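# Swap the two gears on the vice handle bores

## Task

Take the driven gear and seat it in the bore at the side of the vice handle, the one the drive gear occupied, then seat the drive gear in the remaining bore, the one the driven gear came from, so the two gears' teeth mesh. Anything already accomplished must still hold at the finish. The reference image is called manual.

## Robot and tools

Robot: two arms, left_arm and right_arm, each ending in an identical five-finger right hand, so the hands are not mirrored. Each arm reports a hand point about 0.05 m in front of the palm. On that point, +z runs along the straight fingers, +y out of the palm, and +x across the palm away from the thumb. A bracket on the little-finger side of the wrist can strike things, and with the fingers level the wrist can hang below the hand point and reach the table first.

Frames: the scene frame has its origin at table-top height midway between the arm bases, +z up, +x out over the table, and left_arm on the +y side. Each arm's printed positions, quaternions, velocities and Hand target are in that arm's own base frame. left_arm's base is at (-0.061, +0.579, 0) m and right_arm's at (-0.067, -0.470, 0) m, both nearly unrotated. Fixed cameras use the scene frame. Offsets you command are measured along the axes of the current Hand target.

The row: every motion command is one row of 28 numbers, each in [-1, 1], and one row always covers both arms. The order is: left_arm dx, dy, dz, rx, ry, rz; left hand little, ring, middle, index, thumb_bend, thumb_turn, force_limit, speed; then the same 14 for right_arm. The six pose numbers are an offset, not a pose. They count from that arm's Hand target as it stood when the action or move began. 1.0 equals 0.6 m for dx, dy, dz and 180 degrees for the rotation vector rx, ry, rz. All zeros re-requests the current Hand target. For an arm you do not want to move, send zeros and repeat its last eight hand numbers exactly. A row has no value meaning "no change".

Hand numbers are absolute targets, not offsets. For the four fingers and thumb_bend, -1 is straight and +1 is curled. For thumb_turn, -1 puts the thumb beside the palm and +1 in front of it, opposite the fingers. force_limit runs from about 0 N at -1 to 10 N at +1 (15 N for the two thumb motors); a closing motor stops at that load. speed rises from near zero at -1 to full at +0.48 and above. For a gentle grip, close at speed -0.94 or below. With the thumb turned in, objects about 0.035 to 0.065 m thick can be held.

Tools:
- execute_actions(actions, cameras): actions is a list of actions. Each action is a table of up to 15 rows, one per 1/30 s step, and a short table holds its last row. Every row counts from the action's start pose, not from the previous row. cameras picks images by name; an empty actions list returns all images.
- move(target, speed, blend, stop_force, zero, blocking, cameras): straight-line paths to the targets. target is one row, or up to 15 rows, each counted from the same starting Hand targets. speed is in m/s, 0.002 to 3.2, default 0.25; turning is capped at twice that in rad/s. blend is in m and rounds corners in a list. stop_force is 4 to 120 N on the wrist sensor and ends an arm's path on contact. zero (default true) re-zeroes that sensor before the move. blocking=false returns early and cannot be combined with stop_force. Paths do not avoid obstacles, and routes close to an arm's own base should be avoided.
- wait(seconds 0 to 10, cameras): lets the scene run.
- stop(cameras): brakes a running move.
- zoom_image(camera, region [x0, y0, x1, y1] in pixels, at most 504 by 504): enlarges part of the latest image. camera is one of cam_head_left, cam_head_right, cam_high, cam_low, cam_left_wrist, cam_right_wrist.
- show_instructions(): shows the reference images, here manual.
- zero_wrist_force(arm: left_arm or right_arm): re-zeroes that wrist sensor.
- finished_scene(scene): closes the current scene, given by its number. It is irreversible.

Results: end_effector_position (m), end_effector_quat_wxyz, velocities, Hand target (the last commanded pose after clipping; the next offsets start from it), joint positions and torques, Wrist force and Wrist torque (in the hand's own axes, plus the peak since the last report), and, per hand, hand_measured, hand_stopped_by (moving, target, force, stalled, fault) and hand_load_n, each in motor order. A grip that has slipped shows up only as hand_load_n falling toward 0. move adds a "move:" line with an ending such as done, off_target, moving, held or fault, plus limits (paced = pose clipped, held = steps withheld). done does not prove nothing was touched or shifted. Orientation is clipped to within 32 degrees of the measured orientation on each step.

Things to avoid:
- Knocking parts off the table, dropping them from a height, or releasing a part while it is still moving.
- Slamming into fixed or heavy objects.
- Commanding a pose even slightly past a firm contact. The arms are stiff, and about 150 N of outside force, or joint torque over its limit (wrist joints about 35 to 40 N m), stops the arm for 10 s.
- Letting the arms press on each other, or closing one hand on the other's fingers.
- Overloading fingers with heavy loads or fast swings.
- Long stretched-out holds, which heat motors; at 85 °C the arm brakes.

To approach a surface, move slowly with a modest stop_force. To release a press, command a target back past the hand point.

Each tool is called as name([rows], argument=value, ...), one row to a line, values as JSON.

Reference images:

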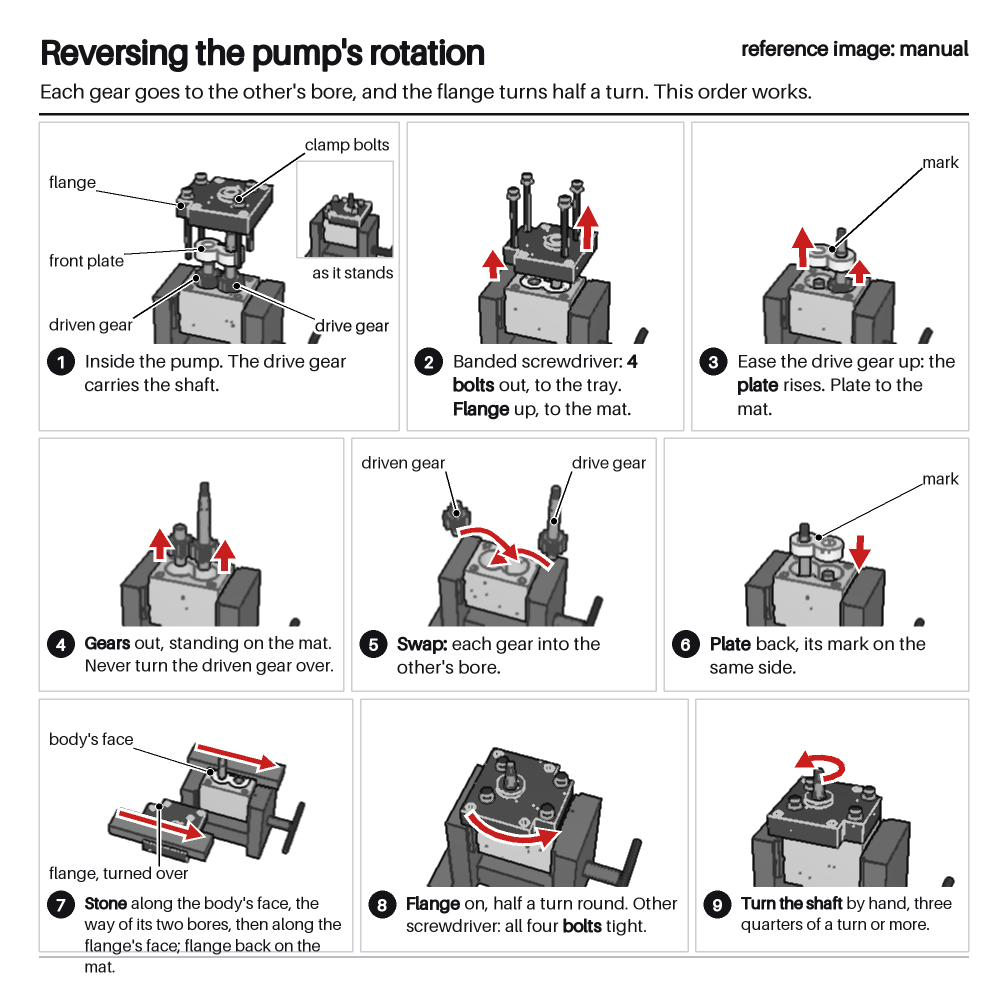

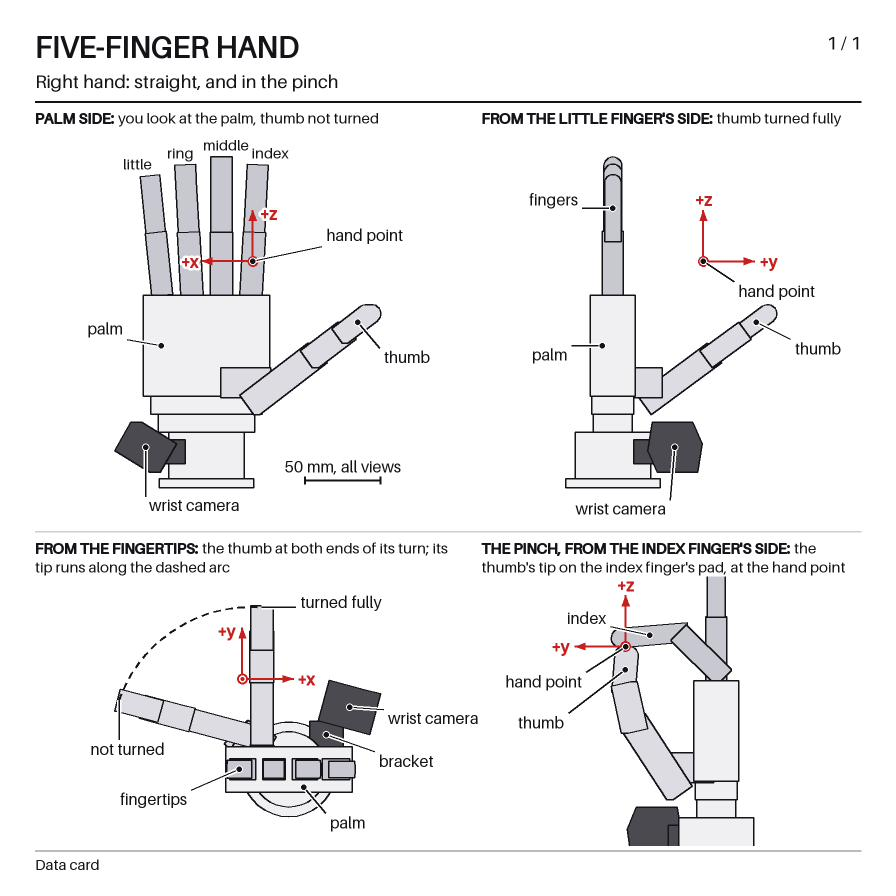

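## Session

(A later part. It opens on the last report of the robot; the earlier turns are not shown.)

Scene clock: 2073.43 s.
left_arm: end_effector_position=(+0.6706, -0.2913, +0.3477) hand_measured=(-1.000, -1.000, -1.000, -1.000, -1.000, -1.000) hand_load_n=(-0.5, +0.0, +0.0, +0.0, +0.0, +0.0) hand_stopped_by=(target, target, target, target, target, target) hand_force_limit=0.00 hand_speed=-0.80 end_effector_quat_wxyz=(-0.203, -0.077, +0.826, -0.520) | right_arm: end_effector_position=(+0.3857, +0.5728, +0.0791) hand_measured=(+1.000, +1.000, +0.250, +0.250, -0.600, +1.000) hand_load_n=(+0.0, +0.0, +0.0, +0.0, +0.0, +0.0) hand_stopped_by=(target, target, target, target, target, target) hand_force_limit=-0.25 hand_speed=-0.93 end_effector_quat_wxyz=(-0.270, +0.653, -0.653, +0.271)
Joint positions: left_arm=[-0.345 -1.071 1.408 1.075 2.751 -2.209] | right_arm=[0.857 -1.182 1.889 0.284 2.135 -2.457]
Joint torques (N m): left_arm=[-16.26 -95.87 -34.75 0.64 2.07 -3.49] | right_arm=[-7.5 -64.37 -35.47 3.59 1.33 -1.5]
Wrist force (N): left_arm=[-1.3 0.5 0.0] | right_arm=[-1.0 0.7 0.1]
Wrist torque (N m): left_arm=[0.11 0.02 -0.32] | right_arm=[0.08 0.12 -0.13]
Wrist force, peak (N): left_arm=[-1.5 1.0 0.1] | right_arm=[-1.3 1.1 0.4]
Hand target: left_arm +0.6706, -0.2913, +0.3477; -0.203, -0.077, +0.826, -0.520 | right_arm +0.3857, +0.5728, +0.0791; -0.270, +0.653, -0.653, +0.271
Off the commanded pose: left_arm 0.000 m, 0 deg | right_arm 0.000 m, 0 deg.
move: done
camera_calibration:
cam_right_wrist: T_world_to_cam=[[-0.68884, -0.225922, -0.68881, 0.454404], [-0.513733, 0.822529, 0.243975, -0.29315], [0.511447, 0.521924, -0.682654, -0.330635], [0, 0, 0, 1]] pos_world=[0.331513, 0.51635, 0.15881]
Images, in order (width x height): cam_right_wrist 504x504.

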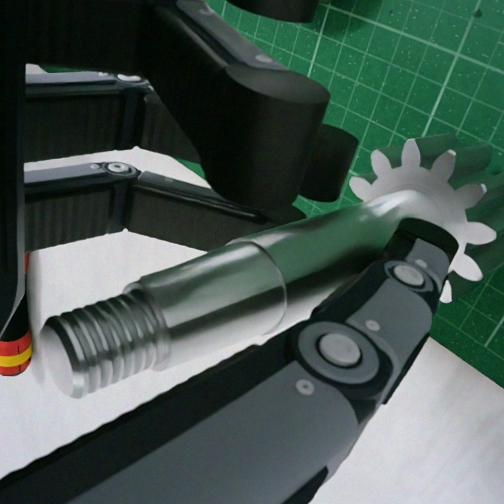

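move(target=[0,0,0,0,0,0,-1,-1,-1,-1,-1,-1,0,-0.8,-0.003,0,0,0,0,0,1,1,0.22,0.22,-0.611,1,-0.25,-0.93], cameras=["cam_right_wrist"], speed=0.01)

zoom_image(camera="cam_right_wrist", region=[20, 140, 500, 400])

Scene clock: 2089.43 s.
left_arm: end_effector_position=(+0.6706, -0.2913, +0.3477) hand_measured=(-1.000, -1.000, -1.000, -1.000, -1.000, -1.000) hand_load_n=(+0.0, +0.0, +0.0, +0.0, +0.0, -0.5) hand_stopped_by=(target, target, target, target, target, target) hand_force_limit=0.00 hand_speed=-0.80 end_effector_quat_wxyz=(-0.203, -0.077, +0.826, -0.520) | right_arm: end_effector_position=(+0.3857, +0.5746, +0.0791) hand_measured=(+1.000, +1.000, +0.220, +0.220, -0.612, +1.000) hand_load_n=(+0.0, +0.0, +0.0, +0.0, +0.0, +0.0) hand_stopped_by=(target, target, target, target, target, target) hand_force_limit=-0.25 hand_speed=-0.93 end_effector_quat_wxyz=(-0.270, +0.653, -0.653, +0.271)
Joint positions: left_arm=[-0.345 -1.071 1.408 1.075 2.751 -2.209] | right_arm=[0.859 -1.179 1.886 0.286 2.136 -2.455]
Joint torques (N m): left_arm=[-13.82 -96.22 -34.48 0.76 1.83 -3.69] | right_arm=[13.48 -49.04 -39.79 5.12 3.36 2.3]
Wrist force (N): left_arm=[-1.1 0.4 0.0] | right_arm=[-0.8 0.4 0.1]
Wrist torque (N m): left_arm=[0.10 0.00 -0.31] | right_arm=[0.03 0.10 -0.13]
Wrist force, peak (N): left_arm=[-1.6 0.7 0.5] | right_arm=[-1.1 0.9 0.1]
Hand target: left_arm +0.6706, -0.2913, +0.3477; -0.203, -0.077, +0.826, -0.520 | right_arm +0.3857, +0.5746, +0.0791; -0.270, +0.653, -0.653, +0.271
Off the commanded pose: left_arm 0.000 m, 0 deg | right_arm 0.000 m, 0 deg.
move: done
camera_calibration:
cam_right_wrist: T_world_to_cam=[[-0.68884, -0.225922, -0.68881, 0.454788], [-0.513733, 0.822529, 0.243975, -0.294548], [0.511447, 0.521924, -0.682654, -0.331522], [0, 0, 0, 1]] pos_world=[0.331513, 0.51805, 0.15881]
Images, in order (width x height): cam_right_wrist 504x504.

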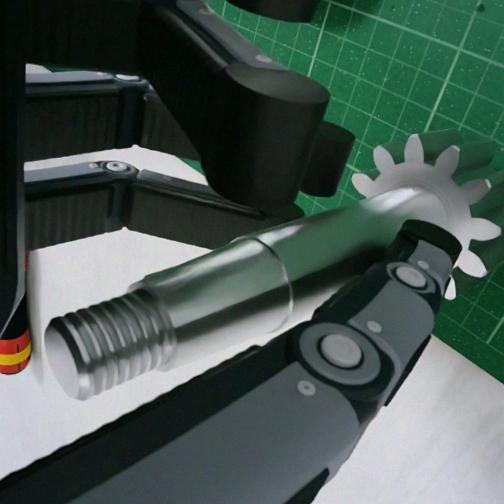

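Scaled by 1.050.

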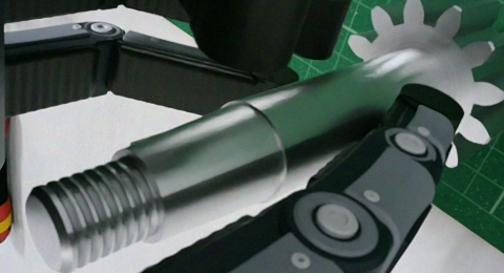

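zoom_image(camera="cam_right_wrist", region=[320, 110, 504, 310])

zoom_image(camera="cam_right_wrist", region=[20, 220, 320, 420])

Scaled by 2.520.

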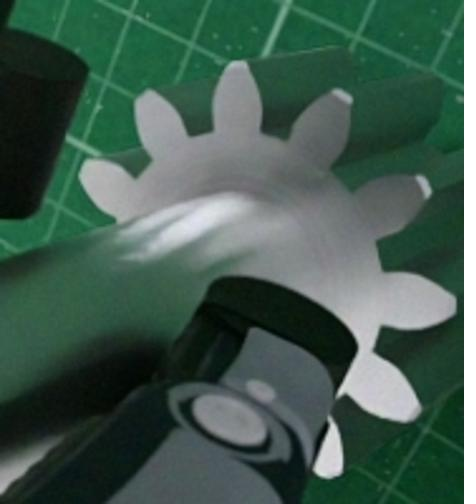

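Scaled by 1.680.

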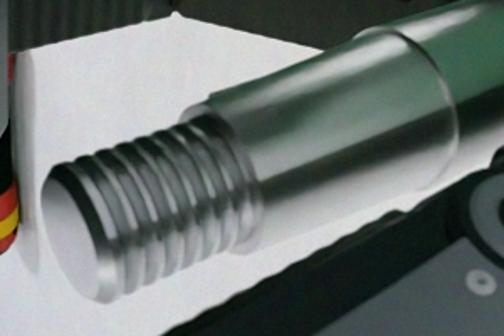

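move(target=[0,0,0,0,0,0,-1,-1,-1,-1,-1,-1,0,-0.8,0,0,0,0,0,0,1,1,0.05,0.05,-0.7,1,-0.25,-0.9], cameras=["cam_right_wrist"])

zoom_image(camera="cam_right_wrist", region=[320, 110, 504, 310])

zoom_image(camera="cam_right_wrist", region=[20, 220, 320, 420])

Scene clock: 2128.30 s.
left_arm: end_effector_position=(+0.6706, -0.2913, +0.3477) hand_measured=(-1.000, -1.000, -1.000, -1.000, -1.000, -1.000) hand_load_n=(+0.0, +0.0, -0.5, +0.0, +0.0, +0.0) hand_stopped_by=(target, target, target, target, target, target) hand_force_limit=0.00 hand_speed=-0.80 end_effector_quat_wxyz=(-0.203, -0.077, +0.826, -0.520) | right_arm: end_effector_position=(+0.3857, +0.5746, +0.0791) hand_measured=(+1.000, +1.000, +0.050, +0.050, -0.700, +1.000) hand_load_n=(+0.0, +0.0, +0.0, +0.0, +0.0, +0.0) hand_stopped_by=(target, target, target, target, target, target) hand_force_limit=-0.25 hand_speed=-0.90 end_effector_quat_wxyz=(-0.270, +0.653, -0.653, +0.271)
Joint positions: left_arm=[-0.345 -1.071 1.408 1.075 2.751 -2.209] | right_arm=[0.859 -1.179 1.886 0.286 2.136 -2.455]
Joint torques (N m): left_arm=[-15.04 -95.13 -34.06 0.93 2.17 -3.43] | right_arm=[12.57 -47.98 -39.37 4.96 3.28 2.27]
Wrist force (N): left_arm=[-1.2 0.5 -0.6] | right_arm=[-0.8 0.5 0.6]
Wrist torque (N m): left_arm=[0.15 0.02 -0.31] | right_arm=[0.04 0.08 -0.12]
Wrist force, peak (N): left_arm=[-1.6 0.6 0.2] | right_arm=[-0.9 1.0 -0.1]
Hand target: left_arm +0.6706, -0.2913, +0.3477; -0.203, -0.077, +0.826, -0.520 | right_arm +0.3857, +0.5746, +0.0791; -0.270, +0.653, -0.653, +0.271
Off the commanded pose: left_arm 0.000 m, 0 deg | right_arm 0.000 m, 0 deg.
move: done
camera_calibration:
cam_right_wrist: T_world_to_cam=[[-0.68884, -0.225922, -0.68881, 0.454811], [-0.513733, 0.822529, 0.243975, -0.29463], [0.511447, 0.521924, -0.682654, -0.331574], [0, 0, 0, 1]] pos_world=[0.331513, 0.51815, 0.15881]
Images, in order (width x height): cam_right_wrist 504x504.

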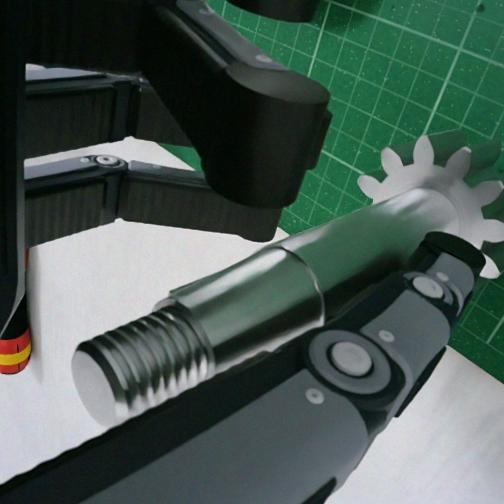

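Scaled by 2.520.

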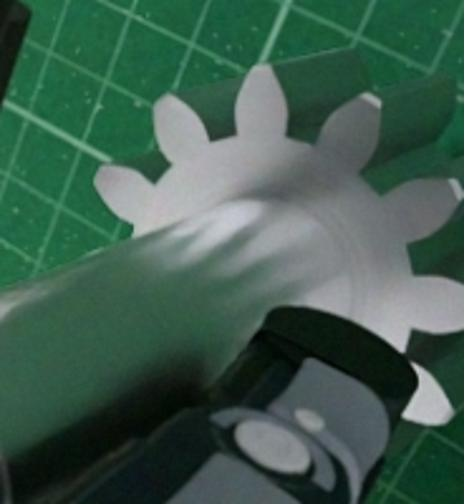

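Scaled by 1.680.

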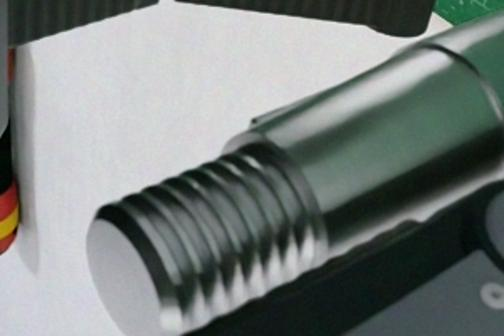

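move(target=[0,0,0,0,0,0,-1,-1,-1,-1,-1,-1,0,-0.8,0,0,0,0,0,0,1,1,-0.15,-0.15,-0.8,1,-0.25,-0.9], cameras=["cam_right_wrist","cam_head_left","cam_head_right","cam_high"])

zoom_image(camera="cam_right_wrist", region=[20, 220, 320, 420])

zoom_image(camera="cam_right_wrist", region=[320, 110, 504, 310])

Scene clock: 2176.00 s.
left_arm: end_effector_position=(+0.6706, -0.2913, +0.3477) hand_measured=(-1.000, -1.000, -1.000, -1.000, -1.000, -1.000) hand_load_n=(+0.0, +0.0, +0.0, +0.0, +0.0, +0.0) hand_stopped_by=(target, target, target, target, target, target) hand_force_limit=0.00 hand_speed=-0.80 end_effector_quat_wxyz=(-0.203, -0.077, +0.826, -0.520) | right_arm: end_effector_position=(+0.3857, +0.5746, +0.0791) hand_measured=(+1.000, +1.000, -0.150, -0.150, -0.800, +1.000) hand_load_n=(+0.0, +0.0, +0.0, +0.0, +0.5, +0.0) hand_stopped_by=(target, target, target, target, target, target) hand_force_limit=-0.25 hand_speed=-0.90 end_effector_quat_wxyz=(-0.270, +0.653, -0.653, +0.271)
Joint positions: left_arm=[-0.345 -1.071 1.408 1.075 2.751 -2.209] | right_arm=[0.859 -1.179 1.886 0.286 2.136 -2.455]
Joint torques (N m): left_arm=[-15.4 -94.59 -33.87 0.62 2.05 -3.45] | right_arm=[12.3 -47.41 -36.94 3.27 2.58 2.1]
Wrist force (N): left_arm=[-1.1 0.3 0.1] | right_arm=[-0.9 0.6 0.2]
Wrist torque (N m): left_arm=[0.09 -0.01 -0.31] | right_arm=[0.07 0.11 -0.13]
Wrist force, peak (N): left_arm=[-1.6 0.4 0.4] | right_arm=[-1.2 0.6 -0.1]
Hand target: left_arm +0.6706, -0.2913, +0.3477; -0.203, -0.077, +0.826, -0.520 | right_arm +0.3857, +0.5746, +0.0791; -0.270, +0.653, -0.653, +0.271
Off the commanded pose: left_arm 0.000 m, 0 deg | right_arm 0.000 m, 0 deg.
move: done
camera_calibration:
cam_right_wrist: T_world_to_cam=[[-0.68884, -0.225922, -0.68881, 0.454811], [-0.513733, 0.822529, 0.243975, -0.29463], [0.511447, 0.521924, -0.682654, -0.331574], [0, 0, 0, 1]] pos_world=[0.331513, 0.51815, 0.15881]
Images, in order (width x height): cam_head_left 504x504, cam_head_right 504x504, cam_high 504x504, cam_right_wrist 504x504.

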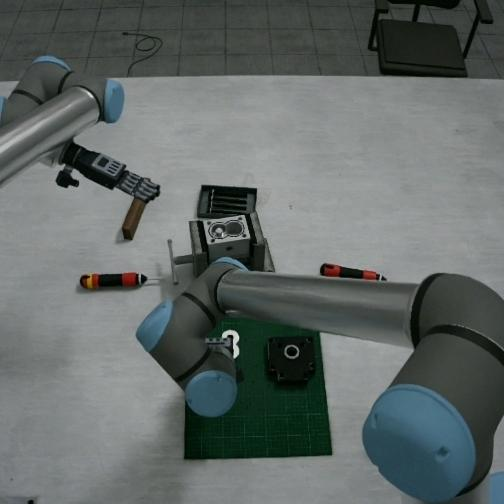

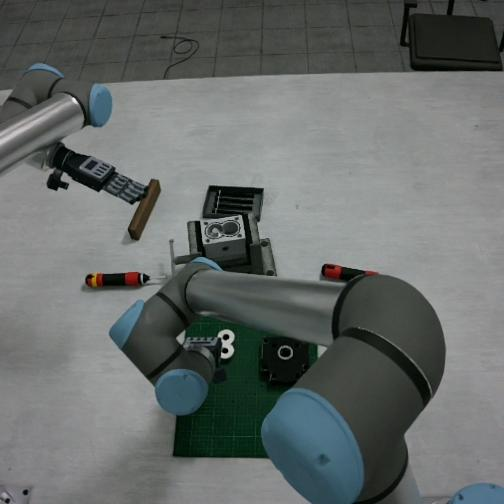

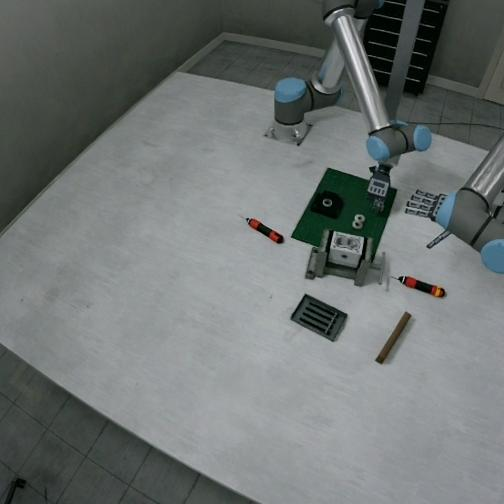

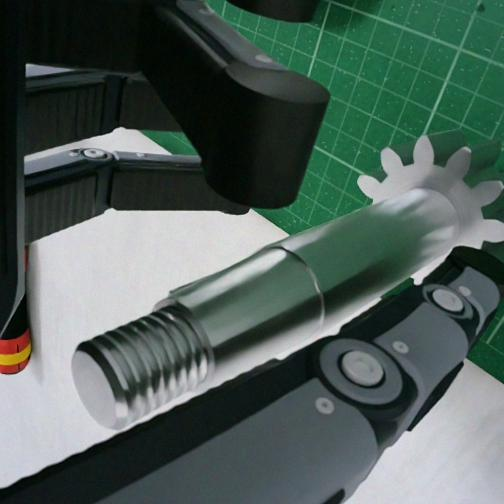

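Scaled by 1.680.

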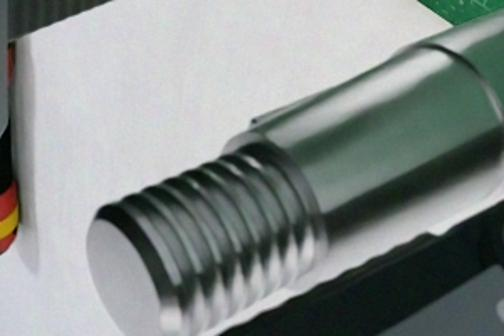

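Scaled by 2.520.

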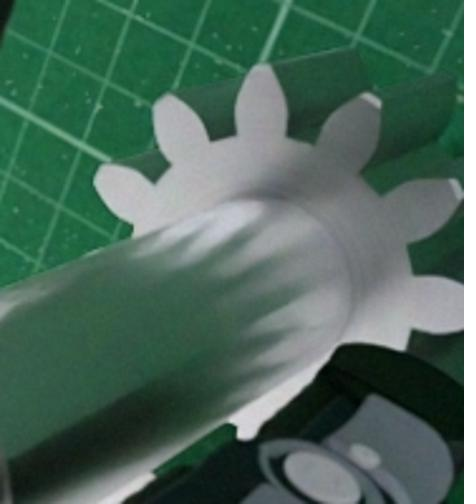

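move(target=[0,0,0,0,0,0,-1,-1,-1,-1,-1,-1,0,-0.8,-0.0013,0.00754,-0.00754,0,0,0,1,1,-0.15,-0.15,-0.8,1,-0.25,-0.9], cameras=[], speed=0.02)

move(target=[0,0,0,0,0,0,-1,-1,-1,-1,-1,-1,0,-0.8,0,0,0,0,0,0,1,1,0.22,0.22,-0.61,1,-0.6,-0.9], cameras=["cam_right_wrist"])

zoom_image(camera="cam_right_wrist", region=[20, 240, 320, 440])

zoom_image(camera="cam_right_wrist", region=[320, 110, 504, 310])

Scene clock: 2202.57 s.
left_arm: end_effector_position=(+0.6706, -0.2913, +0.3477) hand_measured=(-1.000, -1.000, -1.000, -1.000, -1.000, -1.000) hand_load_n=(+0.0, +0.0, +0.0, +0.0, +0.0, +0.0) hand_stopped_by=(target, target, target, target, target, target) hand_force_limit=0.00 hand_speed=-0.80 end_effector_quat_wxyz=(-0.203, -0.077, +0.826, -0.520) | right_arm: end_effector_position=(+0.3794, +0.5754, +0.0791) hand_measured=(+1.000, +1.000, -0.150, -0.150, -0.800, +1.000) hand_load_n=(+0.0, +0.0, +0.0, +0.0, +0.0, +0.0) hand_stopped_by=(target, target, target, target, target, target) hand_force_limit=-0.25 hand_speed=-0.90 end_effector_quat_wxyz=(-0.270, +0.653, -0.653, +0.271)
Joint positions: left_arm=[-0.345 -1.071 1.408 1.075 2.751 -2.209] | right_arm=[0.868 -1.181 1.889 0.289 2.141 -2.445]
Joint torques (N m): left_arm=[-13.58 -94.96 -34.23 0.62 1.88 -3.32] | right_arm=[12.7 -65.28 -21.7 5.06 3.3 3.14]
Wrist force (N): left_arm=[-1.0 0.3 0.7] | right_arm=[-0.8 0.6 0.2]
Wrist torque (N m): left_arm=[0.04 -0.03 -0.31] | right_arm=[0.08 0.09 -0.12]
Wrist force, peak (N): left_arm=[-1.7 0.9 0.4] | right_arm=[-1.0 0.8 0.2]
Hand target: left_arm +0.6706, -0.2913, +0.3477; -0.203, -0.077, +0.826, -0.520 | right_arm +0.3793, +0.5754, +0.0791; -0.270, +0.653, -0.653, +0.271
Off the commanded pose: left_arm 0.000 m, 0 deg | right_arm 0.000 m, 0 deg.
move: done
No camera images: "cameras" was empty.

Scene clock: 2204.17 s.
left_arm: end_effector_position=(+0.6706, -0.2913, +0.3477) hand_measured=(-1.000, -1.000, -1.000, -1.000, -1.000, -1.000) hand_load_n=(+0.0, +0.0, +0.0, +0.0, +0.0, +0.0) hand_stopped_by=(target, target, target, target, target, target) hand_force_limit=0.00 hand_speed=-0.80 end_effector_quat_wxyz=(-0.203, -0.077, +0.826, -0.520) | right_arm: end_effector_position=(+0.3793, +0.5754, +0.0791) hand_measured=(+1.000, +1.000, +0.220, +0.220, -0.610, +1.000) hand_load_n=(+0.0, +0.0, +0.0, +0.5, +0.0, +0.0) hand_stopped_by=(target, target, target, target, target, target) hand_force_limit=-0.60 hand_speed=-0.90 end_effector_quat_wxyz=(-0.270, +0.653, -0.653, +0.271)
Joint positions: left_arm=[-0.345 -1.071 1.408 1.075 2.751 -2.209] | right_arm=[0.868 -1.181 1.889 0.289 2.141 -2.445]
Joint torques (N m): left_arm=[-16.12 -96.17 -34.58 0.75 1.75 -3.39] | right_arm=[13.31 -66.02 -22.66 4.69 2.88 3.08]
Wrist force (N): left_arm=[-0.9 0.3 0.1] | right_arm=[-0.8 0.3 -0.1]
Wrist torque (N m): left_arm=[0.10 -0.03 -0.29] | right_arm=[0.06 0.11 -0.14]
Wrist force, peak (N): left_arm=[-1.6 0.3 0.4] | right_arm=[-1.2 0.6 0.2]
Hand target: left_arm +0.6706, -0.2913, +0.3477; -0.203, -0.077, +0.826, -0.520 | right_arm +0.3793, +0.5754, +0.0791; -0.270, +0.653, -0.653, +0.271
Off the commanded pose: left_arm 0.000 m, 0 deg | right_arm 0.000 m, 0 deg.
move: done
camera_calibration:
cam_right_wrist: T_world_to_cam=[[-0.68884, -0.225922, -0.68881, 0.450583], [-0.513733, 0.822529, 0.243975, -0.298576], [0.511447, 0.521924, -0.682654, -0.328718], [0, 0, 0, 1]] pos_world=[0.325113, 0.51895, 0.15881]
Images, in order (width x height): cam_right_wrist 504x504.

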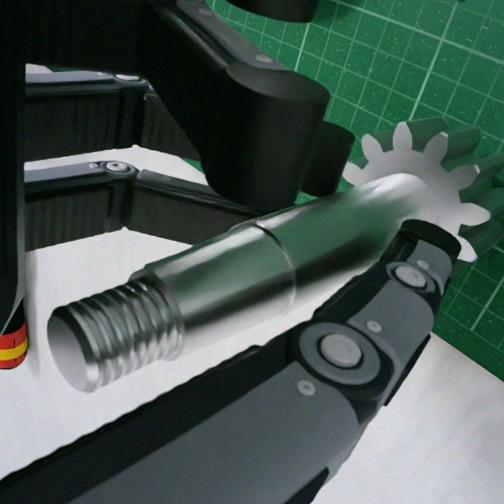

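Scaled by 1.680.

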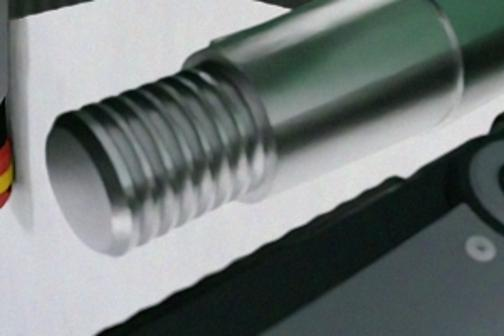

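Scaled by 2.520.

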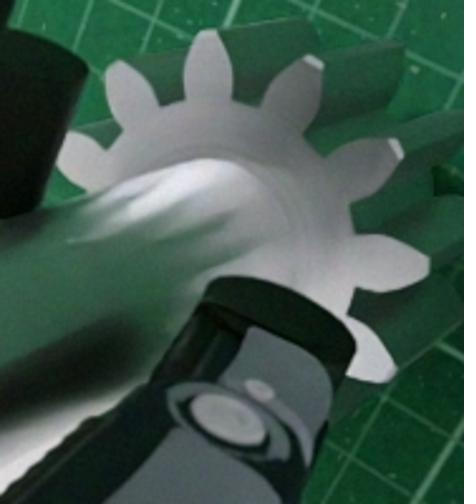

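move(target=[0,0,0,0,0,0,-1,-1,-1,-1,-1,-1,0,-0.8,0,0,0,0,0,0,1,1,0.29,0.31,-0.58,1,-0.6,-0.95], cameras=["cam_right_wrist"])

zoom_image(camera="cam_right_wrist", region=[20, 240, 320, 440])

zoom_image(camera="cam_right_wrist", region=[320, 110, 504, 310])

Scene clock: 2220.63 s.
left_arm: end_effector_position=(+0.6706, -0.2913, +0.3477) hand_measured=(-1.000, -1.000, -1.000, -1.000, -1.000, -1.000) hand_load_n=(+0.0, +0.0, +0.0, +0.0, +0.0, +0.0) hand_stopped_by=(target, target, target, target, target, target) hand_force_limit=0.00 hand_speed=-0.80 end_effector_quat_wxyz=(-0.203, -0.077, +0.826, -0.520) | right_arm: end_effector_position=(+0.3793, +0.5754, +0.0791) hand_measured=(+1.000, +1.000, +0.290, +0.304, -0.582, +1.000) hand_load_n=(+0.0, +0.0, +0.0, +2.0, +2.0, +0.0) hand_stopped_by=(target, target, target, force, target, target) hand_force_limit=-0.60 hand_speed=-0.95 end_effector_quat_wxyz=(-0.270, +0.653, -0.653, +0.271)
Joint positions: left_arm=[-0.345 -1.071 1.408 1.075 2.751 -2.209] | right_arm=[0.868 -1.181 1.889 0.289 2.141 -2.445]
Joint torques (N m): left_arm=[-14.19 -94.71 -34.7 0.98 2.31 -3.44] | right_arm=[11.67 -66.55 -25.62 4.25 2.62 2.73]
Wrist force (N): left_arm=[-0.9 0.1 0.1] | right_arm=[-0.4 1.1 0.3]
Wrist torque (N m): left_arm=[0.05 -0.05 -0.30] | right_arm=[0.10 0.06 -0.11]
Wrist force, peak (N): left_arm=[-1.8 0.4 0.1] | right_arm=[-0.7 1.1 0.5]
Hand target: left_arm +0.6706, -0.2913, +0.3477; -0.203, -0.077, +0.826, -0.520 | right_arm +0.3793, +0.5754, +0.0791; -0.270, +0.653, -0.653, +0.271
Off the commanded pose: left_arm 0.000 m, 0 deg | right_arm 0.000 m, 0 deg.
move: done
camera_calibration:
cam_right_wrist: T_world_to_cam=[[-0.68884, -0.225922, -0.68881, 0.450583], [-0.513733, 0.822529, 0.243975, -0.298576], [0.511447, 0.521924, -0.682654, -0.328718], [0, 0, 0, 1]] pos_world=[0.325113, 0.51895, 0.15881]
Images, in order (width x height): cam_right_wrist 504x504.

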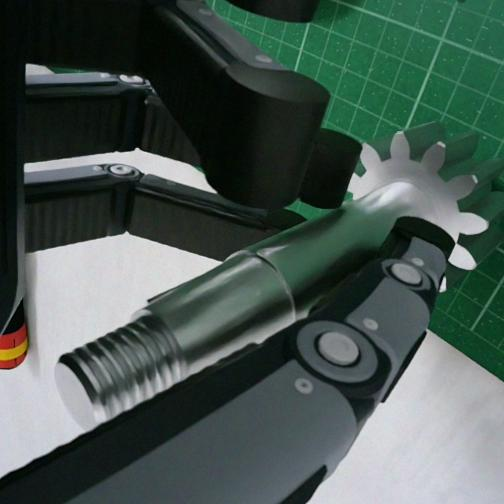

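Scaled by 1.680.

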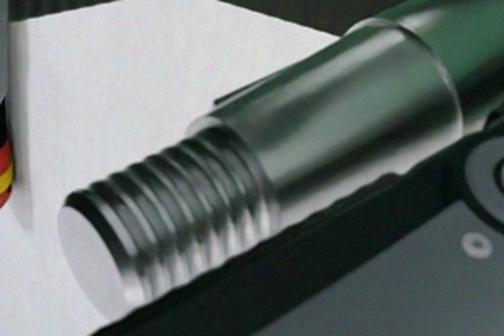

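Scaled by 2.520.

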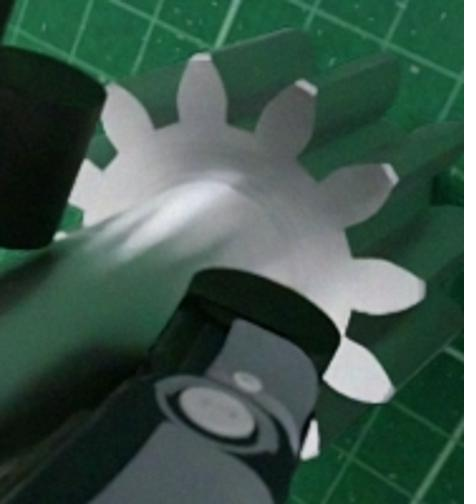

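move(target=[0,0,0,0,0,0,-1,-1,-1,-1,-1,-1,0,-0.8,0,0,0,0,0,0,1,1,0.18,0.18,-0.65,1,-0.6,-0.95], cameras=[])

move(target=[0,0,0,0,0,0,-1,-1,-1,-1,-1,-1,0,-0.8,-0.001,-0.0014,0.0014,0,0,0,1,1,0.18,0.18,-0.65,1,-0.6,-0.95], cameras=["cam_right_wrist"], speed=0.02)

zoom_image(camera="cam_right_wrist", region=[20, 240, 320, 440])

move(target=[0,0,0,0,0,0,-1,-1,-1,-1,-1,-1,0,-0.8,0,0,0,0,0,0,1,1,0.26,0.26,-0.65,1,0,-0.95], cameras=["cam_right_wrist"])

zoom_image(camera="cam_right_wrist", region=[20, 240, 320, 440])

Scene clock: 2252.10 s.
left_arm: end_effector_position=(+0.6706, -0.2913, +0.3477) hand_measured=(-1.000, -1.000, -1.000, -1.000, -1.000, -1.000) hand_load_n=(+0.0, -0.5, +0.0, +0.0, -0.5, +0.0) hand_stopped_by=(target, target, target, target, target, target) hand_force_limit=0.00 hand_speed=-0.80 end_effector_quat_wxyz=(-0.203, -0.077, +0.826, -0.520) | right_arm: end_effector_position=(+0.3793, +0.5754, +0.0791) hand_measured=(+1.000, +1.000, +0.180, +0.180, -0.650, +1.000) hand_load_n=(+0.0, +0.0, +0.0, +0.0, +0.0, +0.0) hand_stopped_by=(target, target, target, target, target, target) hand_force_limit=-0.60 hand_speed=-0.95 end_effector_quat_wxyz=(-0.270, +0.653, -0.653, +0.271)
Joint positions: left_arm=[-0.345 -1.071 1.408 1.075 2.751 -2.209] | right_arm=[0.868 -1.181 1.889 0.289 2.141 -2.445]
Joint torques (N m): left_arm=[-15.36 -94.86 -34.63 0.84 2.25 -3.41] | right_arm=[3.47 -64.01 -28.87 3.34 1.82 2.95]
Wrist force (N): left_arm=[-1.5 -0.1 0.0] | right_arm=[-1.0 0.6 0.5]
Wrist torque (N m): left_arm=[0.03 0.06 -0.35] | right_arm=[0.08 0.11 -0.14]
Wrist force, peak (N): left_arm=[-1.7 0.6 0.3] | right_arm=[-0.8 1.2 0.4]
Hand target: left_arm +0.6706, -0.2913, +0.3477; -0.203, -0.077, +0.826, -0.520 | right_arm +0.3793, +0.5754, +0.0791; -0.270, +0.653, -0.653, +0.271
Off the commanded pose: left_arm 0.000 m, 0 deg | right_arm 0.000 m, 0 deg.
move: done
No camera images: "cameras" was empty.

Scene clock: 2252.80 s.
left_arm: end_effector_position=(+0.6706, -0.2913, +0.3477) hand_measured=(-1.000, -1.000, -1.000, -1.000, -1.000, -1.000) hand_load_n=(+0.0, +0.0, +0.0, +0.0, +0.0, +0.0) hand_stopped_by=(target, target, target, target, target, target) hand_force_limit=0.00 hand_speed=-0.80 end_effector_quat_wxyz=(-0.203, -0.077, +0.826, -0.520) | right_arm: end_effector_position=(+0.3805, +0.5760, +0.0791) hand_measured=(+1.000, +1.000, +0.180, +0.180, -0.650, +1.000) hand_load_n=(+0.0, +0.0, -0.5, +0.0, +0.0, +0.0) hand_stopped_by=(target, target, target, target, target, target) hand_force_limit=-0.60 hand_speed=-0.95 end_effector_quat_wxyz=(-0.270, +0.653, -0.653, +0.271)
Joint positions: left_arm=[-0.345 -1.071 1.408 1.075 2.751 -2.209] | right_arm=[0.867 -1.18 1.887 0.29 2.141 -2.446]
Joint torques (N m): left_arm=[-14.32 -95.28 -35.76 0.58 2.01 -3.42] | right_arm=[-14.71 -47.51 -39.6 5.31 -0.65 -1.74]
Wrist force (N): left_arm=[-1.2 0.1 0.2] | right_arm=[-1.0 0.4 0.3]
Wrist torque (N m): left_arm=[0.04 0.00 -0.32] | right_arm=[0.05 0.11 -0.14]
Wrist force, peak (N): left_arm=[-1.7 0.5 0.7] | right_arm=[-1.1 0.4 0.4]
Hand target: left_arm +0.6706, -0.2913, +0.3477; -0.203, -0.077, +0.826, -0.520 | right_arm +0.3805, +0.5760, +0.0791; -0.270, +0.653, -0.653, +0.271
Off the commanded pose: left_arm 0.000 m, 0 deg | right_arm 0.000 m, 0 deg.
move: done
camera_calibration:
cam_right_wrist: T_world_to_cam=[[-0.68884, -0.225922, -0.68881, 0.451545], [-0.513733, 0.822529, 0.243975, -0.298453], [0.511447, 0.521924, -0.682654, -0.329645], [0, 0, 0, 1]] pos_world=[0.326313, 0.51955, 0.15881]
Images, in order (width x height): cam_right_wrist 504x504.

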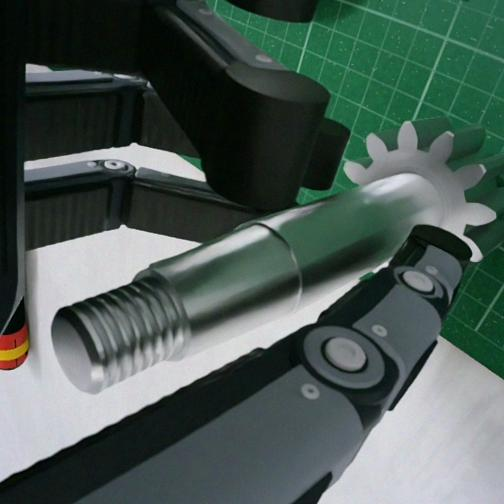

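Scaled by 1.680.

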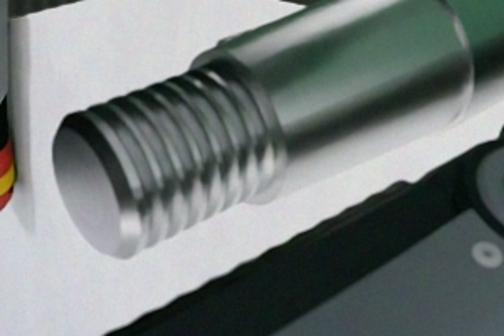

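Scene clock: 2253.60 s.
left_arm: end_effector_position=(+0.6706, -0.2913, +0.3477) hand_measured=(-1.000, -1.000, -1.000, -1.000, -1.000, -1.000) hand_load_n=(+0.0, +0.0, +0.0, +0.0, +0.0, +0.0) hand_stopped_by=(target, target, target, target, target, target) hand_force_limit=0.00 hand_speed=-0.80 end_effector_quat_wxyz=(-0.203, -0.077, +0.826, -0.520) | right_arm: end_effector_position=(+0.3805, +0.5760, +0.0791) hand_measured=(+1.000, +1.000, +0.260, +0.260, -0.650, +1.000) hand_load_n=(+0.0, +0.0, +0.5, +0.0, +0.0, +0.0) hand_stopped_by=(target, target, target, target, target, target) hand_force_limit=0.00 hand_speed=-0.95 end_effector_quat_wxyz=(-0.270, +0.653, -0.653, +0.271)
Joint positions: left_arm=[-0.345 -1.071 1.408 1.075 2.751 -2.209] | right_arm=[0.867 -1.18 1.887 0.29 2.141 -2.446]
Joint torques (N m): left_arm=[-14.73 -93.9 -34.33 0.93 2.5 -3.36] | right_arm=[-13.94 -47.89 -39.79 5.1 -0.77 -1.65]
Wrist force (N): left_arm=[-1.3 0.4 0.1] | right_arm=[-0.9 0.4 0.3]
Wrist torque (N m): left_arm=[0.10 0.02 -0.32] | right_arm=[0.09 0.13 -0.15]
Wrist force, peak (N): left_arm=[-1.5 0.6 0.8] | right_arm=[-0.9 0.9 0.1]
Hand target: left_arm +0.6706, -0.2913, +0.3477; -0.203, -0.077, +0.826, -0.520 | right_arm +0.3805, +0.5760, +0.0791; -0.270, +0.653, -0.653, +0.271
Off the commanded pose: left_arm 0.000 m, 0 deg | right_arm 0.000 m, 0 deg.
move: done
camera_calibration:
cam_right_wrist: T_world_to_cam=[[-0.68884, -0.225922, -0.68881, 0.451545], [-0.513733, 0.822529, 0.243975, -0.298453], [0.511447, 0.521924, -0.682654, -0.329645], [0, 0, 0, 1]] pos_world=[0.326313, 0.51955, 0.15881]
Images, in order (width x height): cam_right_wrist 504x504.

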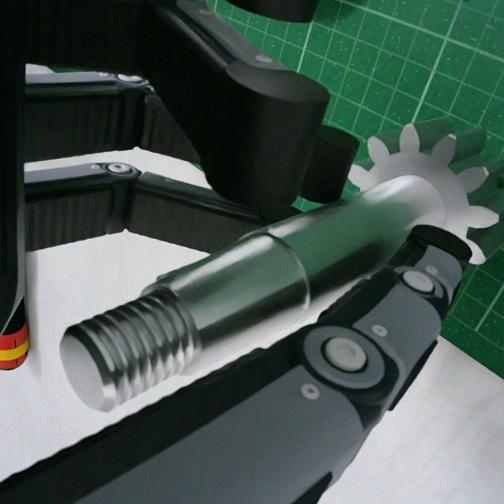

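Scaled by 1.680.

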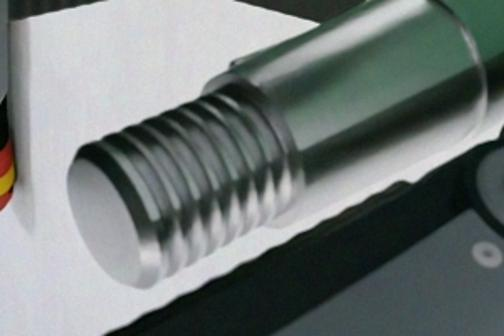

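move(target=[0,0,0,0,0,0,-1,-1,-1,-1,-1,-1,0,-0.8,0,-0.00165,0.00165,0,0,0,1,1,0.26,0.26,-0.65,1,0,-0.95], cameras=["cam_right_wrist"], speed=0.01)

zoom_image(camera="cam_right_wrist", region=[20, 240, 320, 440])

move(target=[0,0,0,0,0,0,-1,-1,-1,-1,-1,-1,0,-0.8,0,0,0,0,0,0,1,1,0.26,0.26,-0.55,1,-0.7,-0.95], cameras=["cam_right_wrist"])

zoom_image(camera="cam_right_wrist", region=[20, 240, 320, 440])

Scene clock: 2265.83 s.
left_arm: end_effector_position=(+0.6706, -0.2913, +0.3477) hand_measured=(-1.000, -1.000, -1.000, -1.000, -1.000, -1.000) hand_load_n=(+0.0, -0.5, +0.0, +0.0, +0.0, -0.5) hand_stopped_by=(target, target, target, target, target, target) hand_force_limit=0.00 hand_speed=-0.80 end_effector_quat_wxyz=(-0.203, -0.077, +0.826, -0.520) | right_arm: end_effector_position=(+0.3819, +0.5760, +0.0791) hand_measured=(+1.000, +1.000, +0.260, +0.260, -0.650, +1.000) hand_load_n=(+0.0, +0.0, +0.0, +0.5, +0.0, +0.0) hand_stopped_by=(target, target, target, target, target, target) hand_force_limit=0.00 hand_speed=-0.95 end_effector_quat_wxyz=(-0.270, +0.653, -0.653, +0.271)
Joint positions: left_arm=[-0.345 -1.071 1.408 1.075 2.751 -2.209] | right_arm=[0.866 -1.179 1.886 0.289 2.14 -2.448]
Joint torques (N m): left_arm=[-14.79 -95.83 -34.66 1.04 1.89 -3.39] | right_arm=[-14.28 -48.35 -39.89 0.4 -0.75 -1.58]
Wrist force (N): left_arm=[-1.1 0.7 0.4] | right_arm=[-0.6 0.5 0.2]
Wrist torque (N m): left_arm=[0.13 -0.02 -0.29] | right_arm=[0.08 0.07 -0.12]
Wrist force, peak (N): left_arm=[-1.7 0.4 0.3] | right_arm=[-1.1 0.6 0.5]
Hand target: left_arm +0.6706, -0.2913, +0.3477; -0.203, -0.077, +0.826, -0.520 | right_arm +0.3819, +0.5760, +0.0791; -0.270, +0.653, -0.653, +0.271
Off the commanded pose: left_arm 0.000 m, 0 deg | right_arm 0.000 m, 0 deg.
move: done
camera_calibration:
cam_right_wrist: T_world_to_cam=[[-0.68884, -0.225922, -0.68881, 0.452509], [-0.513733, 0.822529, 0.243975, -0.297734], [0.511447, 0.521924, -0.682654, -0.330361], [0, 0, 0, 1]] pos_world=[0.327713, 0.51955, 0.15881]
Images, in order (width x height): cam_right_wrist 504x504.

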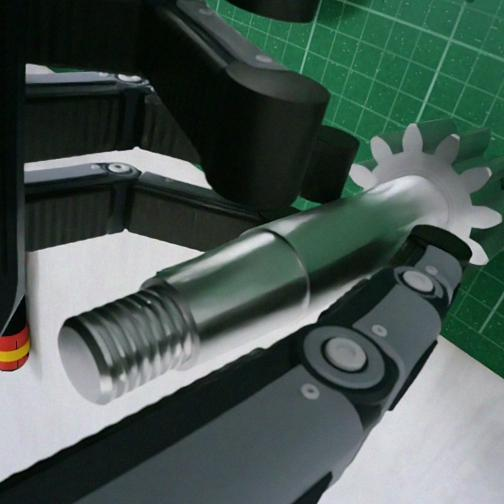

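Scaled by 1.680.

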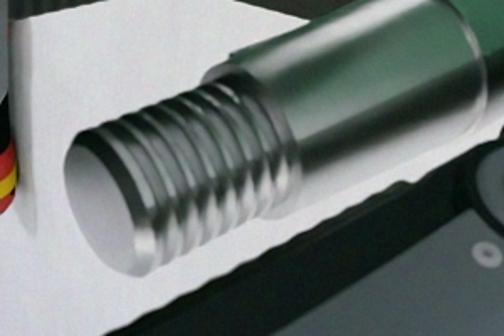

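Scene clock: 2266.77 s.
left_arm: end_effector_position=(+0.6706, -0.2913, +0.3477) hand_measured=(-1.000, -1.000, -1.000, -1.000, -1.000, -1.000) hand_load_n=(+0.0, -0.5, +0.0, +0.0, +0.0, -0.5) hand_stopped_by=(target, target, target, target, target, target) hand_force_limit=0.00 hand_speed=-0.80 end_effector_quat_wxyz=(-0.203, -0.077, +0.826, -0.520) | right_arm: end_effector_position=(+0.3819, +0.5760, +0.0791) hand_measured=(+1.000, +1.000, +0.260, +0.260, -0.598, +1.000) hand_load_n=(+0.0, +0.0, +1.5, +0.0, +2.0, +0.0) hand_stopped_by=(target, target, target, target, force, target) hand_force_limit=-0.70 hand_speed=-0.95 end_effector_quat_wxyz=(-0.270, +0.653, -0.653, +0.271)
Joint positions: left_arm=[-0.345 -1.071 1.408 1.075 2.751 -2.209] | right_arm=[0.866 -1.179 1.886 0.289 2.14 -2.448]
Joint torques (N m): left_arm=[-16.08 -94.93 -35.44 0.88 2.11 -3.34] | right_arm=[-14.02 -47.63 -39.92 0.33 -0.9 -1.48]
Wrist force (N): left_arm=[-1.5 0.2 0.2] | right_arm=[-0.6 0.5 0.4]
Wrist torque (N m): left_arm=[0.06 0.05 -0.33] | right_arm=[0.07 0.07 -0.13]
Wrist force, peak (N): left_arm=[-1.7 0.5 0.5] | right_arm=[-1.0 0.8 0.5]
Hand target: left_arm +0.6706, -0.2913, +0.3477; -0.203, -0.077, +0.826, -0.520 | right_arm +0.3819, +0.5760, +0.0791; -0.270, +0.653, -0.653, +0.271
Off the commanded pose: left_arm 0.000 m, 0 deg | right_arm 0.000 m, 0 deg.
move: done
camera_calibration:
cam_right_wrist: T_world_to_cam=[[-0.68884, -0.225922, -0.68881, 0.452509], [-0.513733, 0.822529, 0.243975, -0.297734], [0.511447, 0.521924, -0.682654, -0.330361], [0, 0, 0, 1]] pos_world=[0.327713, 0.51955, 0.15881]
Images, in order (width x height): cam_right_wrist 504x504.

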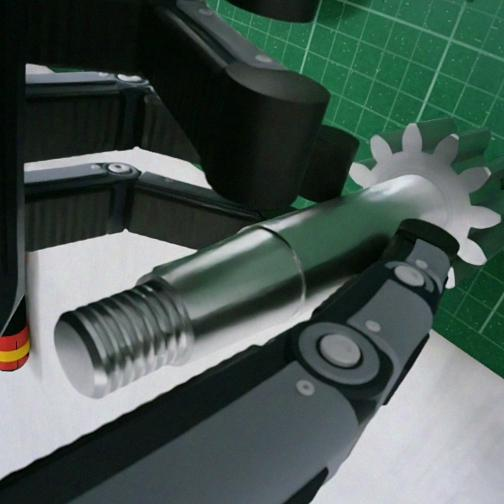

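Scaled by 1.680.

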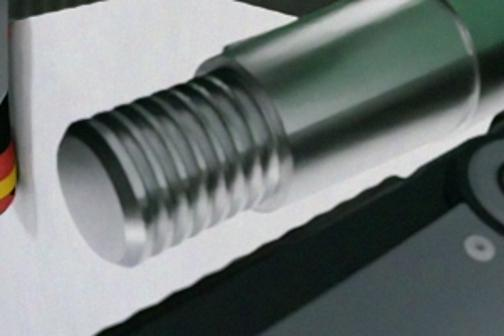

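move(target=[0,0,0,0,0,0,-1,-1,-1,-1,-1,-1,0,-0.8,0,0,0,0,0,0,1,1,0.26,0.26,-0.54,1,-0.4,-0.95], cameras=["cam_right_wrist"])

zoom_image(camera="cam_right_wrist", region=[20, 240, 320, 440])

Scene clock: 2274.70 s.
left_arm: end_effector_position=(+0.6706, -0.2913, +0.3477) hand_measured=(-1.000, -1.000, -1.000, -1.000, -1.000, -1.000) hand_load_n=(+0.0, +0.0, +0.0, +0.0, +0.0, +0.0) hand_stopped_by=(target, target, target, target, target, target) hand_force_limit=0.00 hand_speed=-0.80 end_effector_quat_wxyz=(-0.203, -0.077, +0.826, -0.520) | right_arm: end_effector_position=(+0.3819, +0.5760, +0.0791) hand_measured=(+1.000, +1.000, +0.260, +0.260, -0.580, +1.000) hand_load_n=(+0.0, +0.0, +3.0, +0.0, +4.5, +1.5) hand_stopped_by=(target, target, target, target, force, target) hand_force_limit=-0.40 hand_speed=-0.95 end_effector_quat_wxyz=(-0.270, +0.653, -0.653, +0.271)
Joint positions: left_arm=[-0.345 -1.071 1.408 1.075 2.751 -2.209] | right_arm=[0.866 -1.179 1.886 0.289 2.14 -2.448]
Joint torques (N m): left_arm=[-16.27 -95.7 -35.06 0.73 1.86 -3.42] | right_arm=[-13.29 -49.24 -39.74 0.46 -0.58 -1.61]
Wrist force (N): left_arm=[-1.2 0.2 0.0] | right_arm=[-0.6 0.5 0.4]
Wrist torque (N m): left_arm=[0.08 0.01 -0.31] | right_arm=[0.11 0.09 -0.13]
Wrist force, peak (N): left_arm=[-2.0 0.5 0.2] | right_arm=[-1.1 0.7 0.6]
Hand target: left_arm +0.6706, -0.2913, +0.3477; -0.203, -0.077, +0.826, -0.520 | right_arm +0.3819, +0.5760, +0.0791; -0.270, +0.653, -0.653, +0.271
Off the commanded pose: left_arm 0.000 m, 0 deg | right_arm 0.000 m, 0 deg.
move: done
camera_calibration:
cam_right_wrist: T_world_to_cam=[[-0.68884, -0.225922, -0.68881, 0.452509], [-0.513733, 0.822529, 0.243975, -0.297734], [0.511447, 0.521924, -0.682654, -0.330361], [0, 0, 0, 1]] pos_world=[0.327713, 0.51955, 0.15881]
Images, in order (width x height): cam_right_wrist 504x504.

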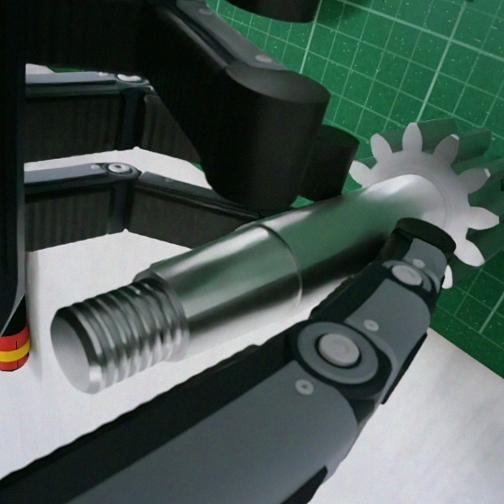

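Scaled by 1.680.

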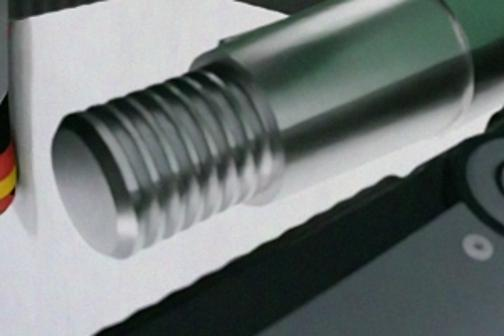

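move(target=[0,0,0,0,0,0,-1,-1,-1,-1,-1,-1,0,-0.8,0,0,0,0,0,0,1,1,0.26,0.32,-0.54,1,-0.6,-0.95], cameras=["cam_right_wrist"])

zoom_image(camera="cam_right_wrist", region=[20, 240, 320, 440])

Scene clock: 2280.57 s.
left_arm: end_effector_position=(+0.6706, -0.2913, +0.3477) hand_measured=(-1.000, -1.000, -1.000, -1.000, -1.000, -1.000) hand_load_n=(+0.0, +0.0, +0.0, +0.0, +0.0, +0.0) hand_stopped_by=(target, target, target, target, target, target) hand_force_limit=0.00 hand_speed=-0.80 end_effector_quat_wxyz=(-0.203, -0.077, +0.826, -0.520) | right_arm: end_effector_position=(+0.3819, +0.5760, +0.0791) hand_measured=(+1.000, +1.000, +0.260, +0.320, -0.580, +1.000) hand_load_n=(+0.0, +0.0, +3.0, +0.5, +5.0, +1.0) hand_stopped_by=(target, target, target, target, force, target) hand_force_limit=-0.60 hand_speed=-0.95 end_effector_quat_wxyz=(-0.270, +0.653, -0.653, +0.271)
Joint positions: left_arm=[-0.345 -1.071 1.408 1.075 2.751 -2.209] | right_arm=[0.866 -1.179 1.886 0.289 2.14 -2.448]
Joint torques (N m): left_arm=[-16.9 -94.29 -34.9 0.6 2.16 -3.2] | right_arm=[-12.04 -50.95 -39.3 0.64 -0.28 -1.53]
Wrist force (N): left_arm=[-0.7 0.5 0.1] | right_arm=[-0.6 0.6 0.5]
Wrist torque (N m): left_arm=[0.12 -0.07 -0.28] | right_arm=[0.11 0.08 -0.13]
Wrist force, peak (N): left_arm=[-1.7 0.4 0.0] | right_arm=[-1.1 0.5 0.5]
Hand target: left_arm +0.6706, -0.2913, +0.3477; -0.203, -0.077, +0.826, -0.520 | right_arm +0.3819, +0.5760, +0.0791; -0.270, +0.653, -0.653, +0.271
Off the commanded pose: left_arm 0.000 m, 0 deg | right_arm 0.000 m, 0 deg.
move: done
camera_calibration:
cam_right_wrist: T_world_to_cam=[[-0.68884, -0.225922, -0.68881, 0.452509], [-0.513733, 0.822529, 0.243975, -0.297734], [0.511447, 0.521924, -0.682654, -0.330361], [0, 0, 0, 1]] pos_world=[0.327713, 0.51955, 0.15881]
Images, in order (width x height): cam_right_wrist 504x504.

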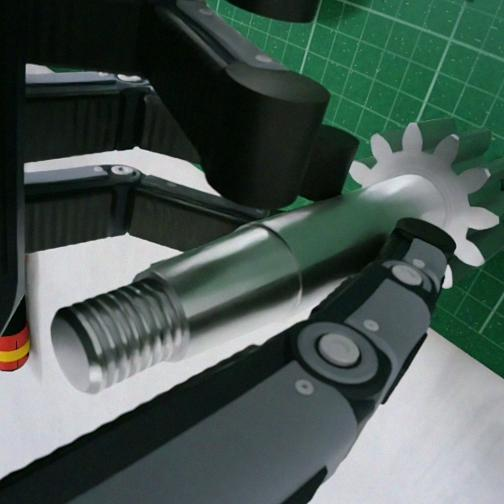

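Scaled by 1.680.

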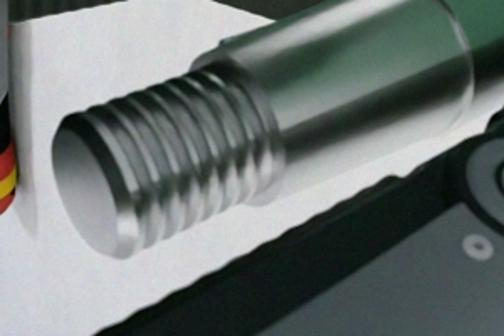

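move(target=[0,0,0,0,0,0,-1,-1,-1,-1,-1,-1,0,-0.8,0,0,0,0,0,0,1,1,0.26,0.38,-0.54,1,-0.5,-0.95], cameras=["cam_right_wrist"])

zoom_image(camera="cam_right_wrist", region=[20, 240, 320, 440])

Scene clock: 2286.30 s.
left_arm: end_effector_position=(+0.6706, -0.2913, +0.3477) hand_measured=(-1.000, -1.000, -1.000, -1.000, -1.000, -1.000) hand_load_n=(+0.0, +0.0, +0.0, +0.0, +0.0, +0.0) hand_stopped_by=(target, target, target, target, target, target) hand_force_limit=0.00 hand_speed=-0.80 end_effector_quat_wxyz=(-0.203, -0.077, +0.826, -0.520) | right_arm: end_effector_position=(+0.3819, +0.5760, +0.0791) hand_measured=(+1.000, +1.000, +0.260, +0.338, -0.580, +1.000) hand_load_n=(+0.0, +0.0, +2.0, +3.0, +6.0, +1.0) hand_stopped_by=(target, target, target, force, force, target) hand_force_limit=-0.50 hand_speed=-0.95 end_effector_quat_wxyz=(-0.270, +0.653, -0.653, +0.271)
Joint positions: left_arm=[-0.345 -1.071 1.408 1.075 2.751 -2.209] | right_arm=[0.866 -1.179 1.886 0.289 2.14 -2.448]
Joint torques (N m): left_arm=[-14.66 -94.89 -35.36 0.83 2.09 -3.44] | right_arm=[-11.97 -52.78 -38.86 0.8 -0.09 -1.52]
Wrist force (N): left_arm=[-1.0 0.3 0.4] | right_arm=[-0.7 1.2 0.7]
Wrist torque (N m): left_arm=[0.06 -0.03 -0.30] | right_arm=[0.11 0.11 -0.13]
Wrist force, peak (N): left_arm=[-1.6 0.5 -0.1] | right_arm=[-0.8 1.2 0.7]
Hand target: left_arm +0.6706, -0.2913, +0.3477; -0.203, -0.077, +0.826, -0.520 | right_arm +0.3819, +0.5760, +0.0791; -0.270, +0.653, -0.653, +0.271
Off the commanded pose: left_arm 0.000 m, 0 deg | right_arm 0.000 m, 0 deg.
move: done
camera_calibration:
cam_right_wrist: T_world_to_cam=[[-0.68884, -0.225922, -0.68881, 0.452509], [-0.513733, 0.822529, 0.243975, -0.297734], [0.511447, 0.521924, -0.682654, -0.330361], [0, 0, 0, 1]] pos_world=[0.327713, 0.51955, 0.15881]
Images, in order (width x height): cam_right_wrist 504x504.

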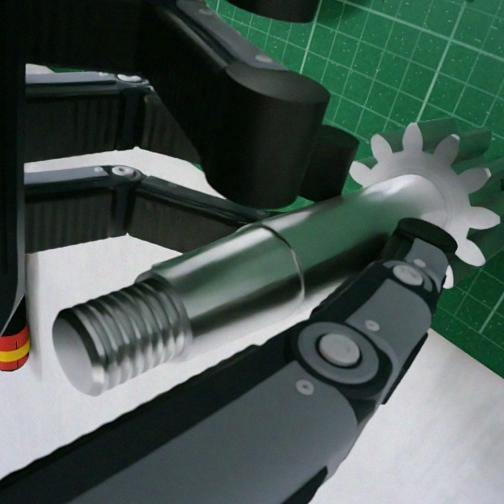

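Scaled by 1.680.

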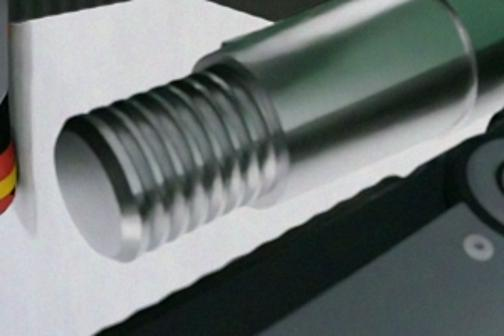

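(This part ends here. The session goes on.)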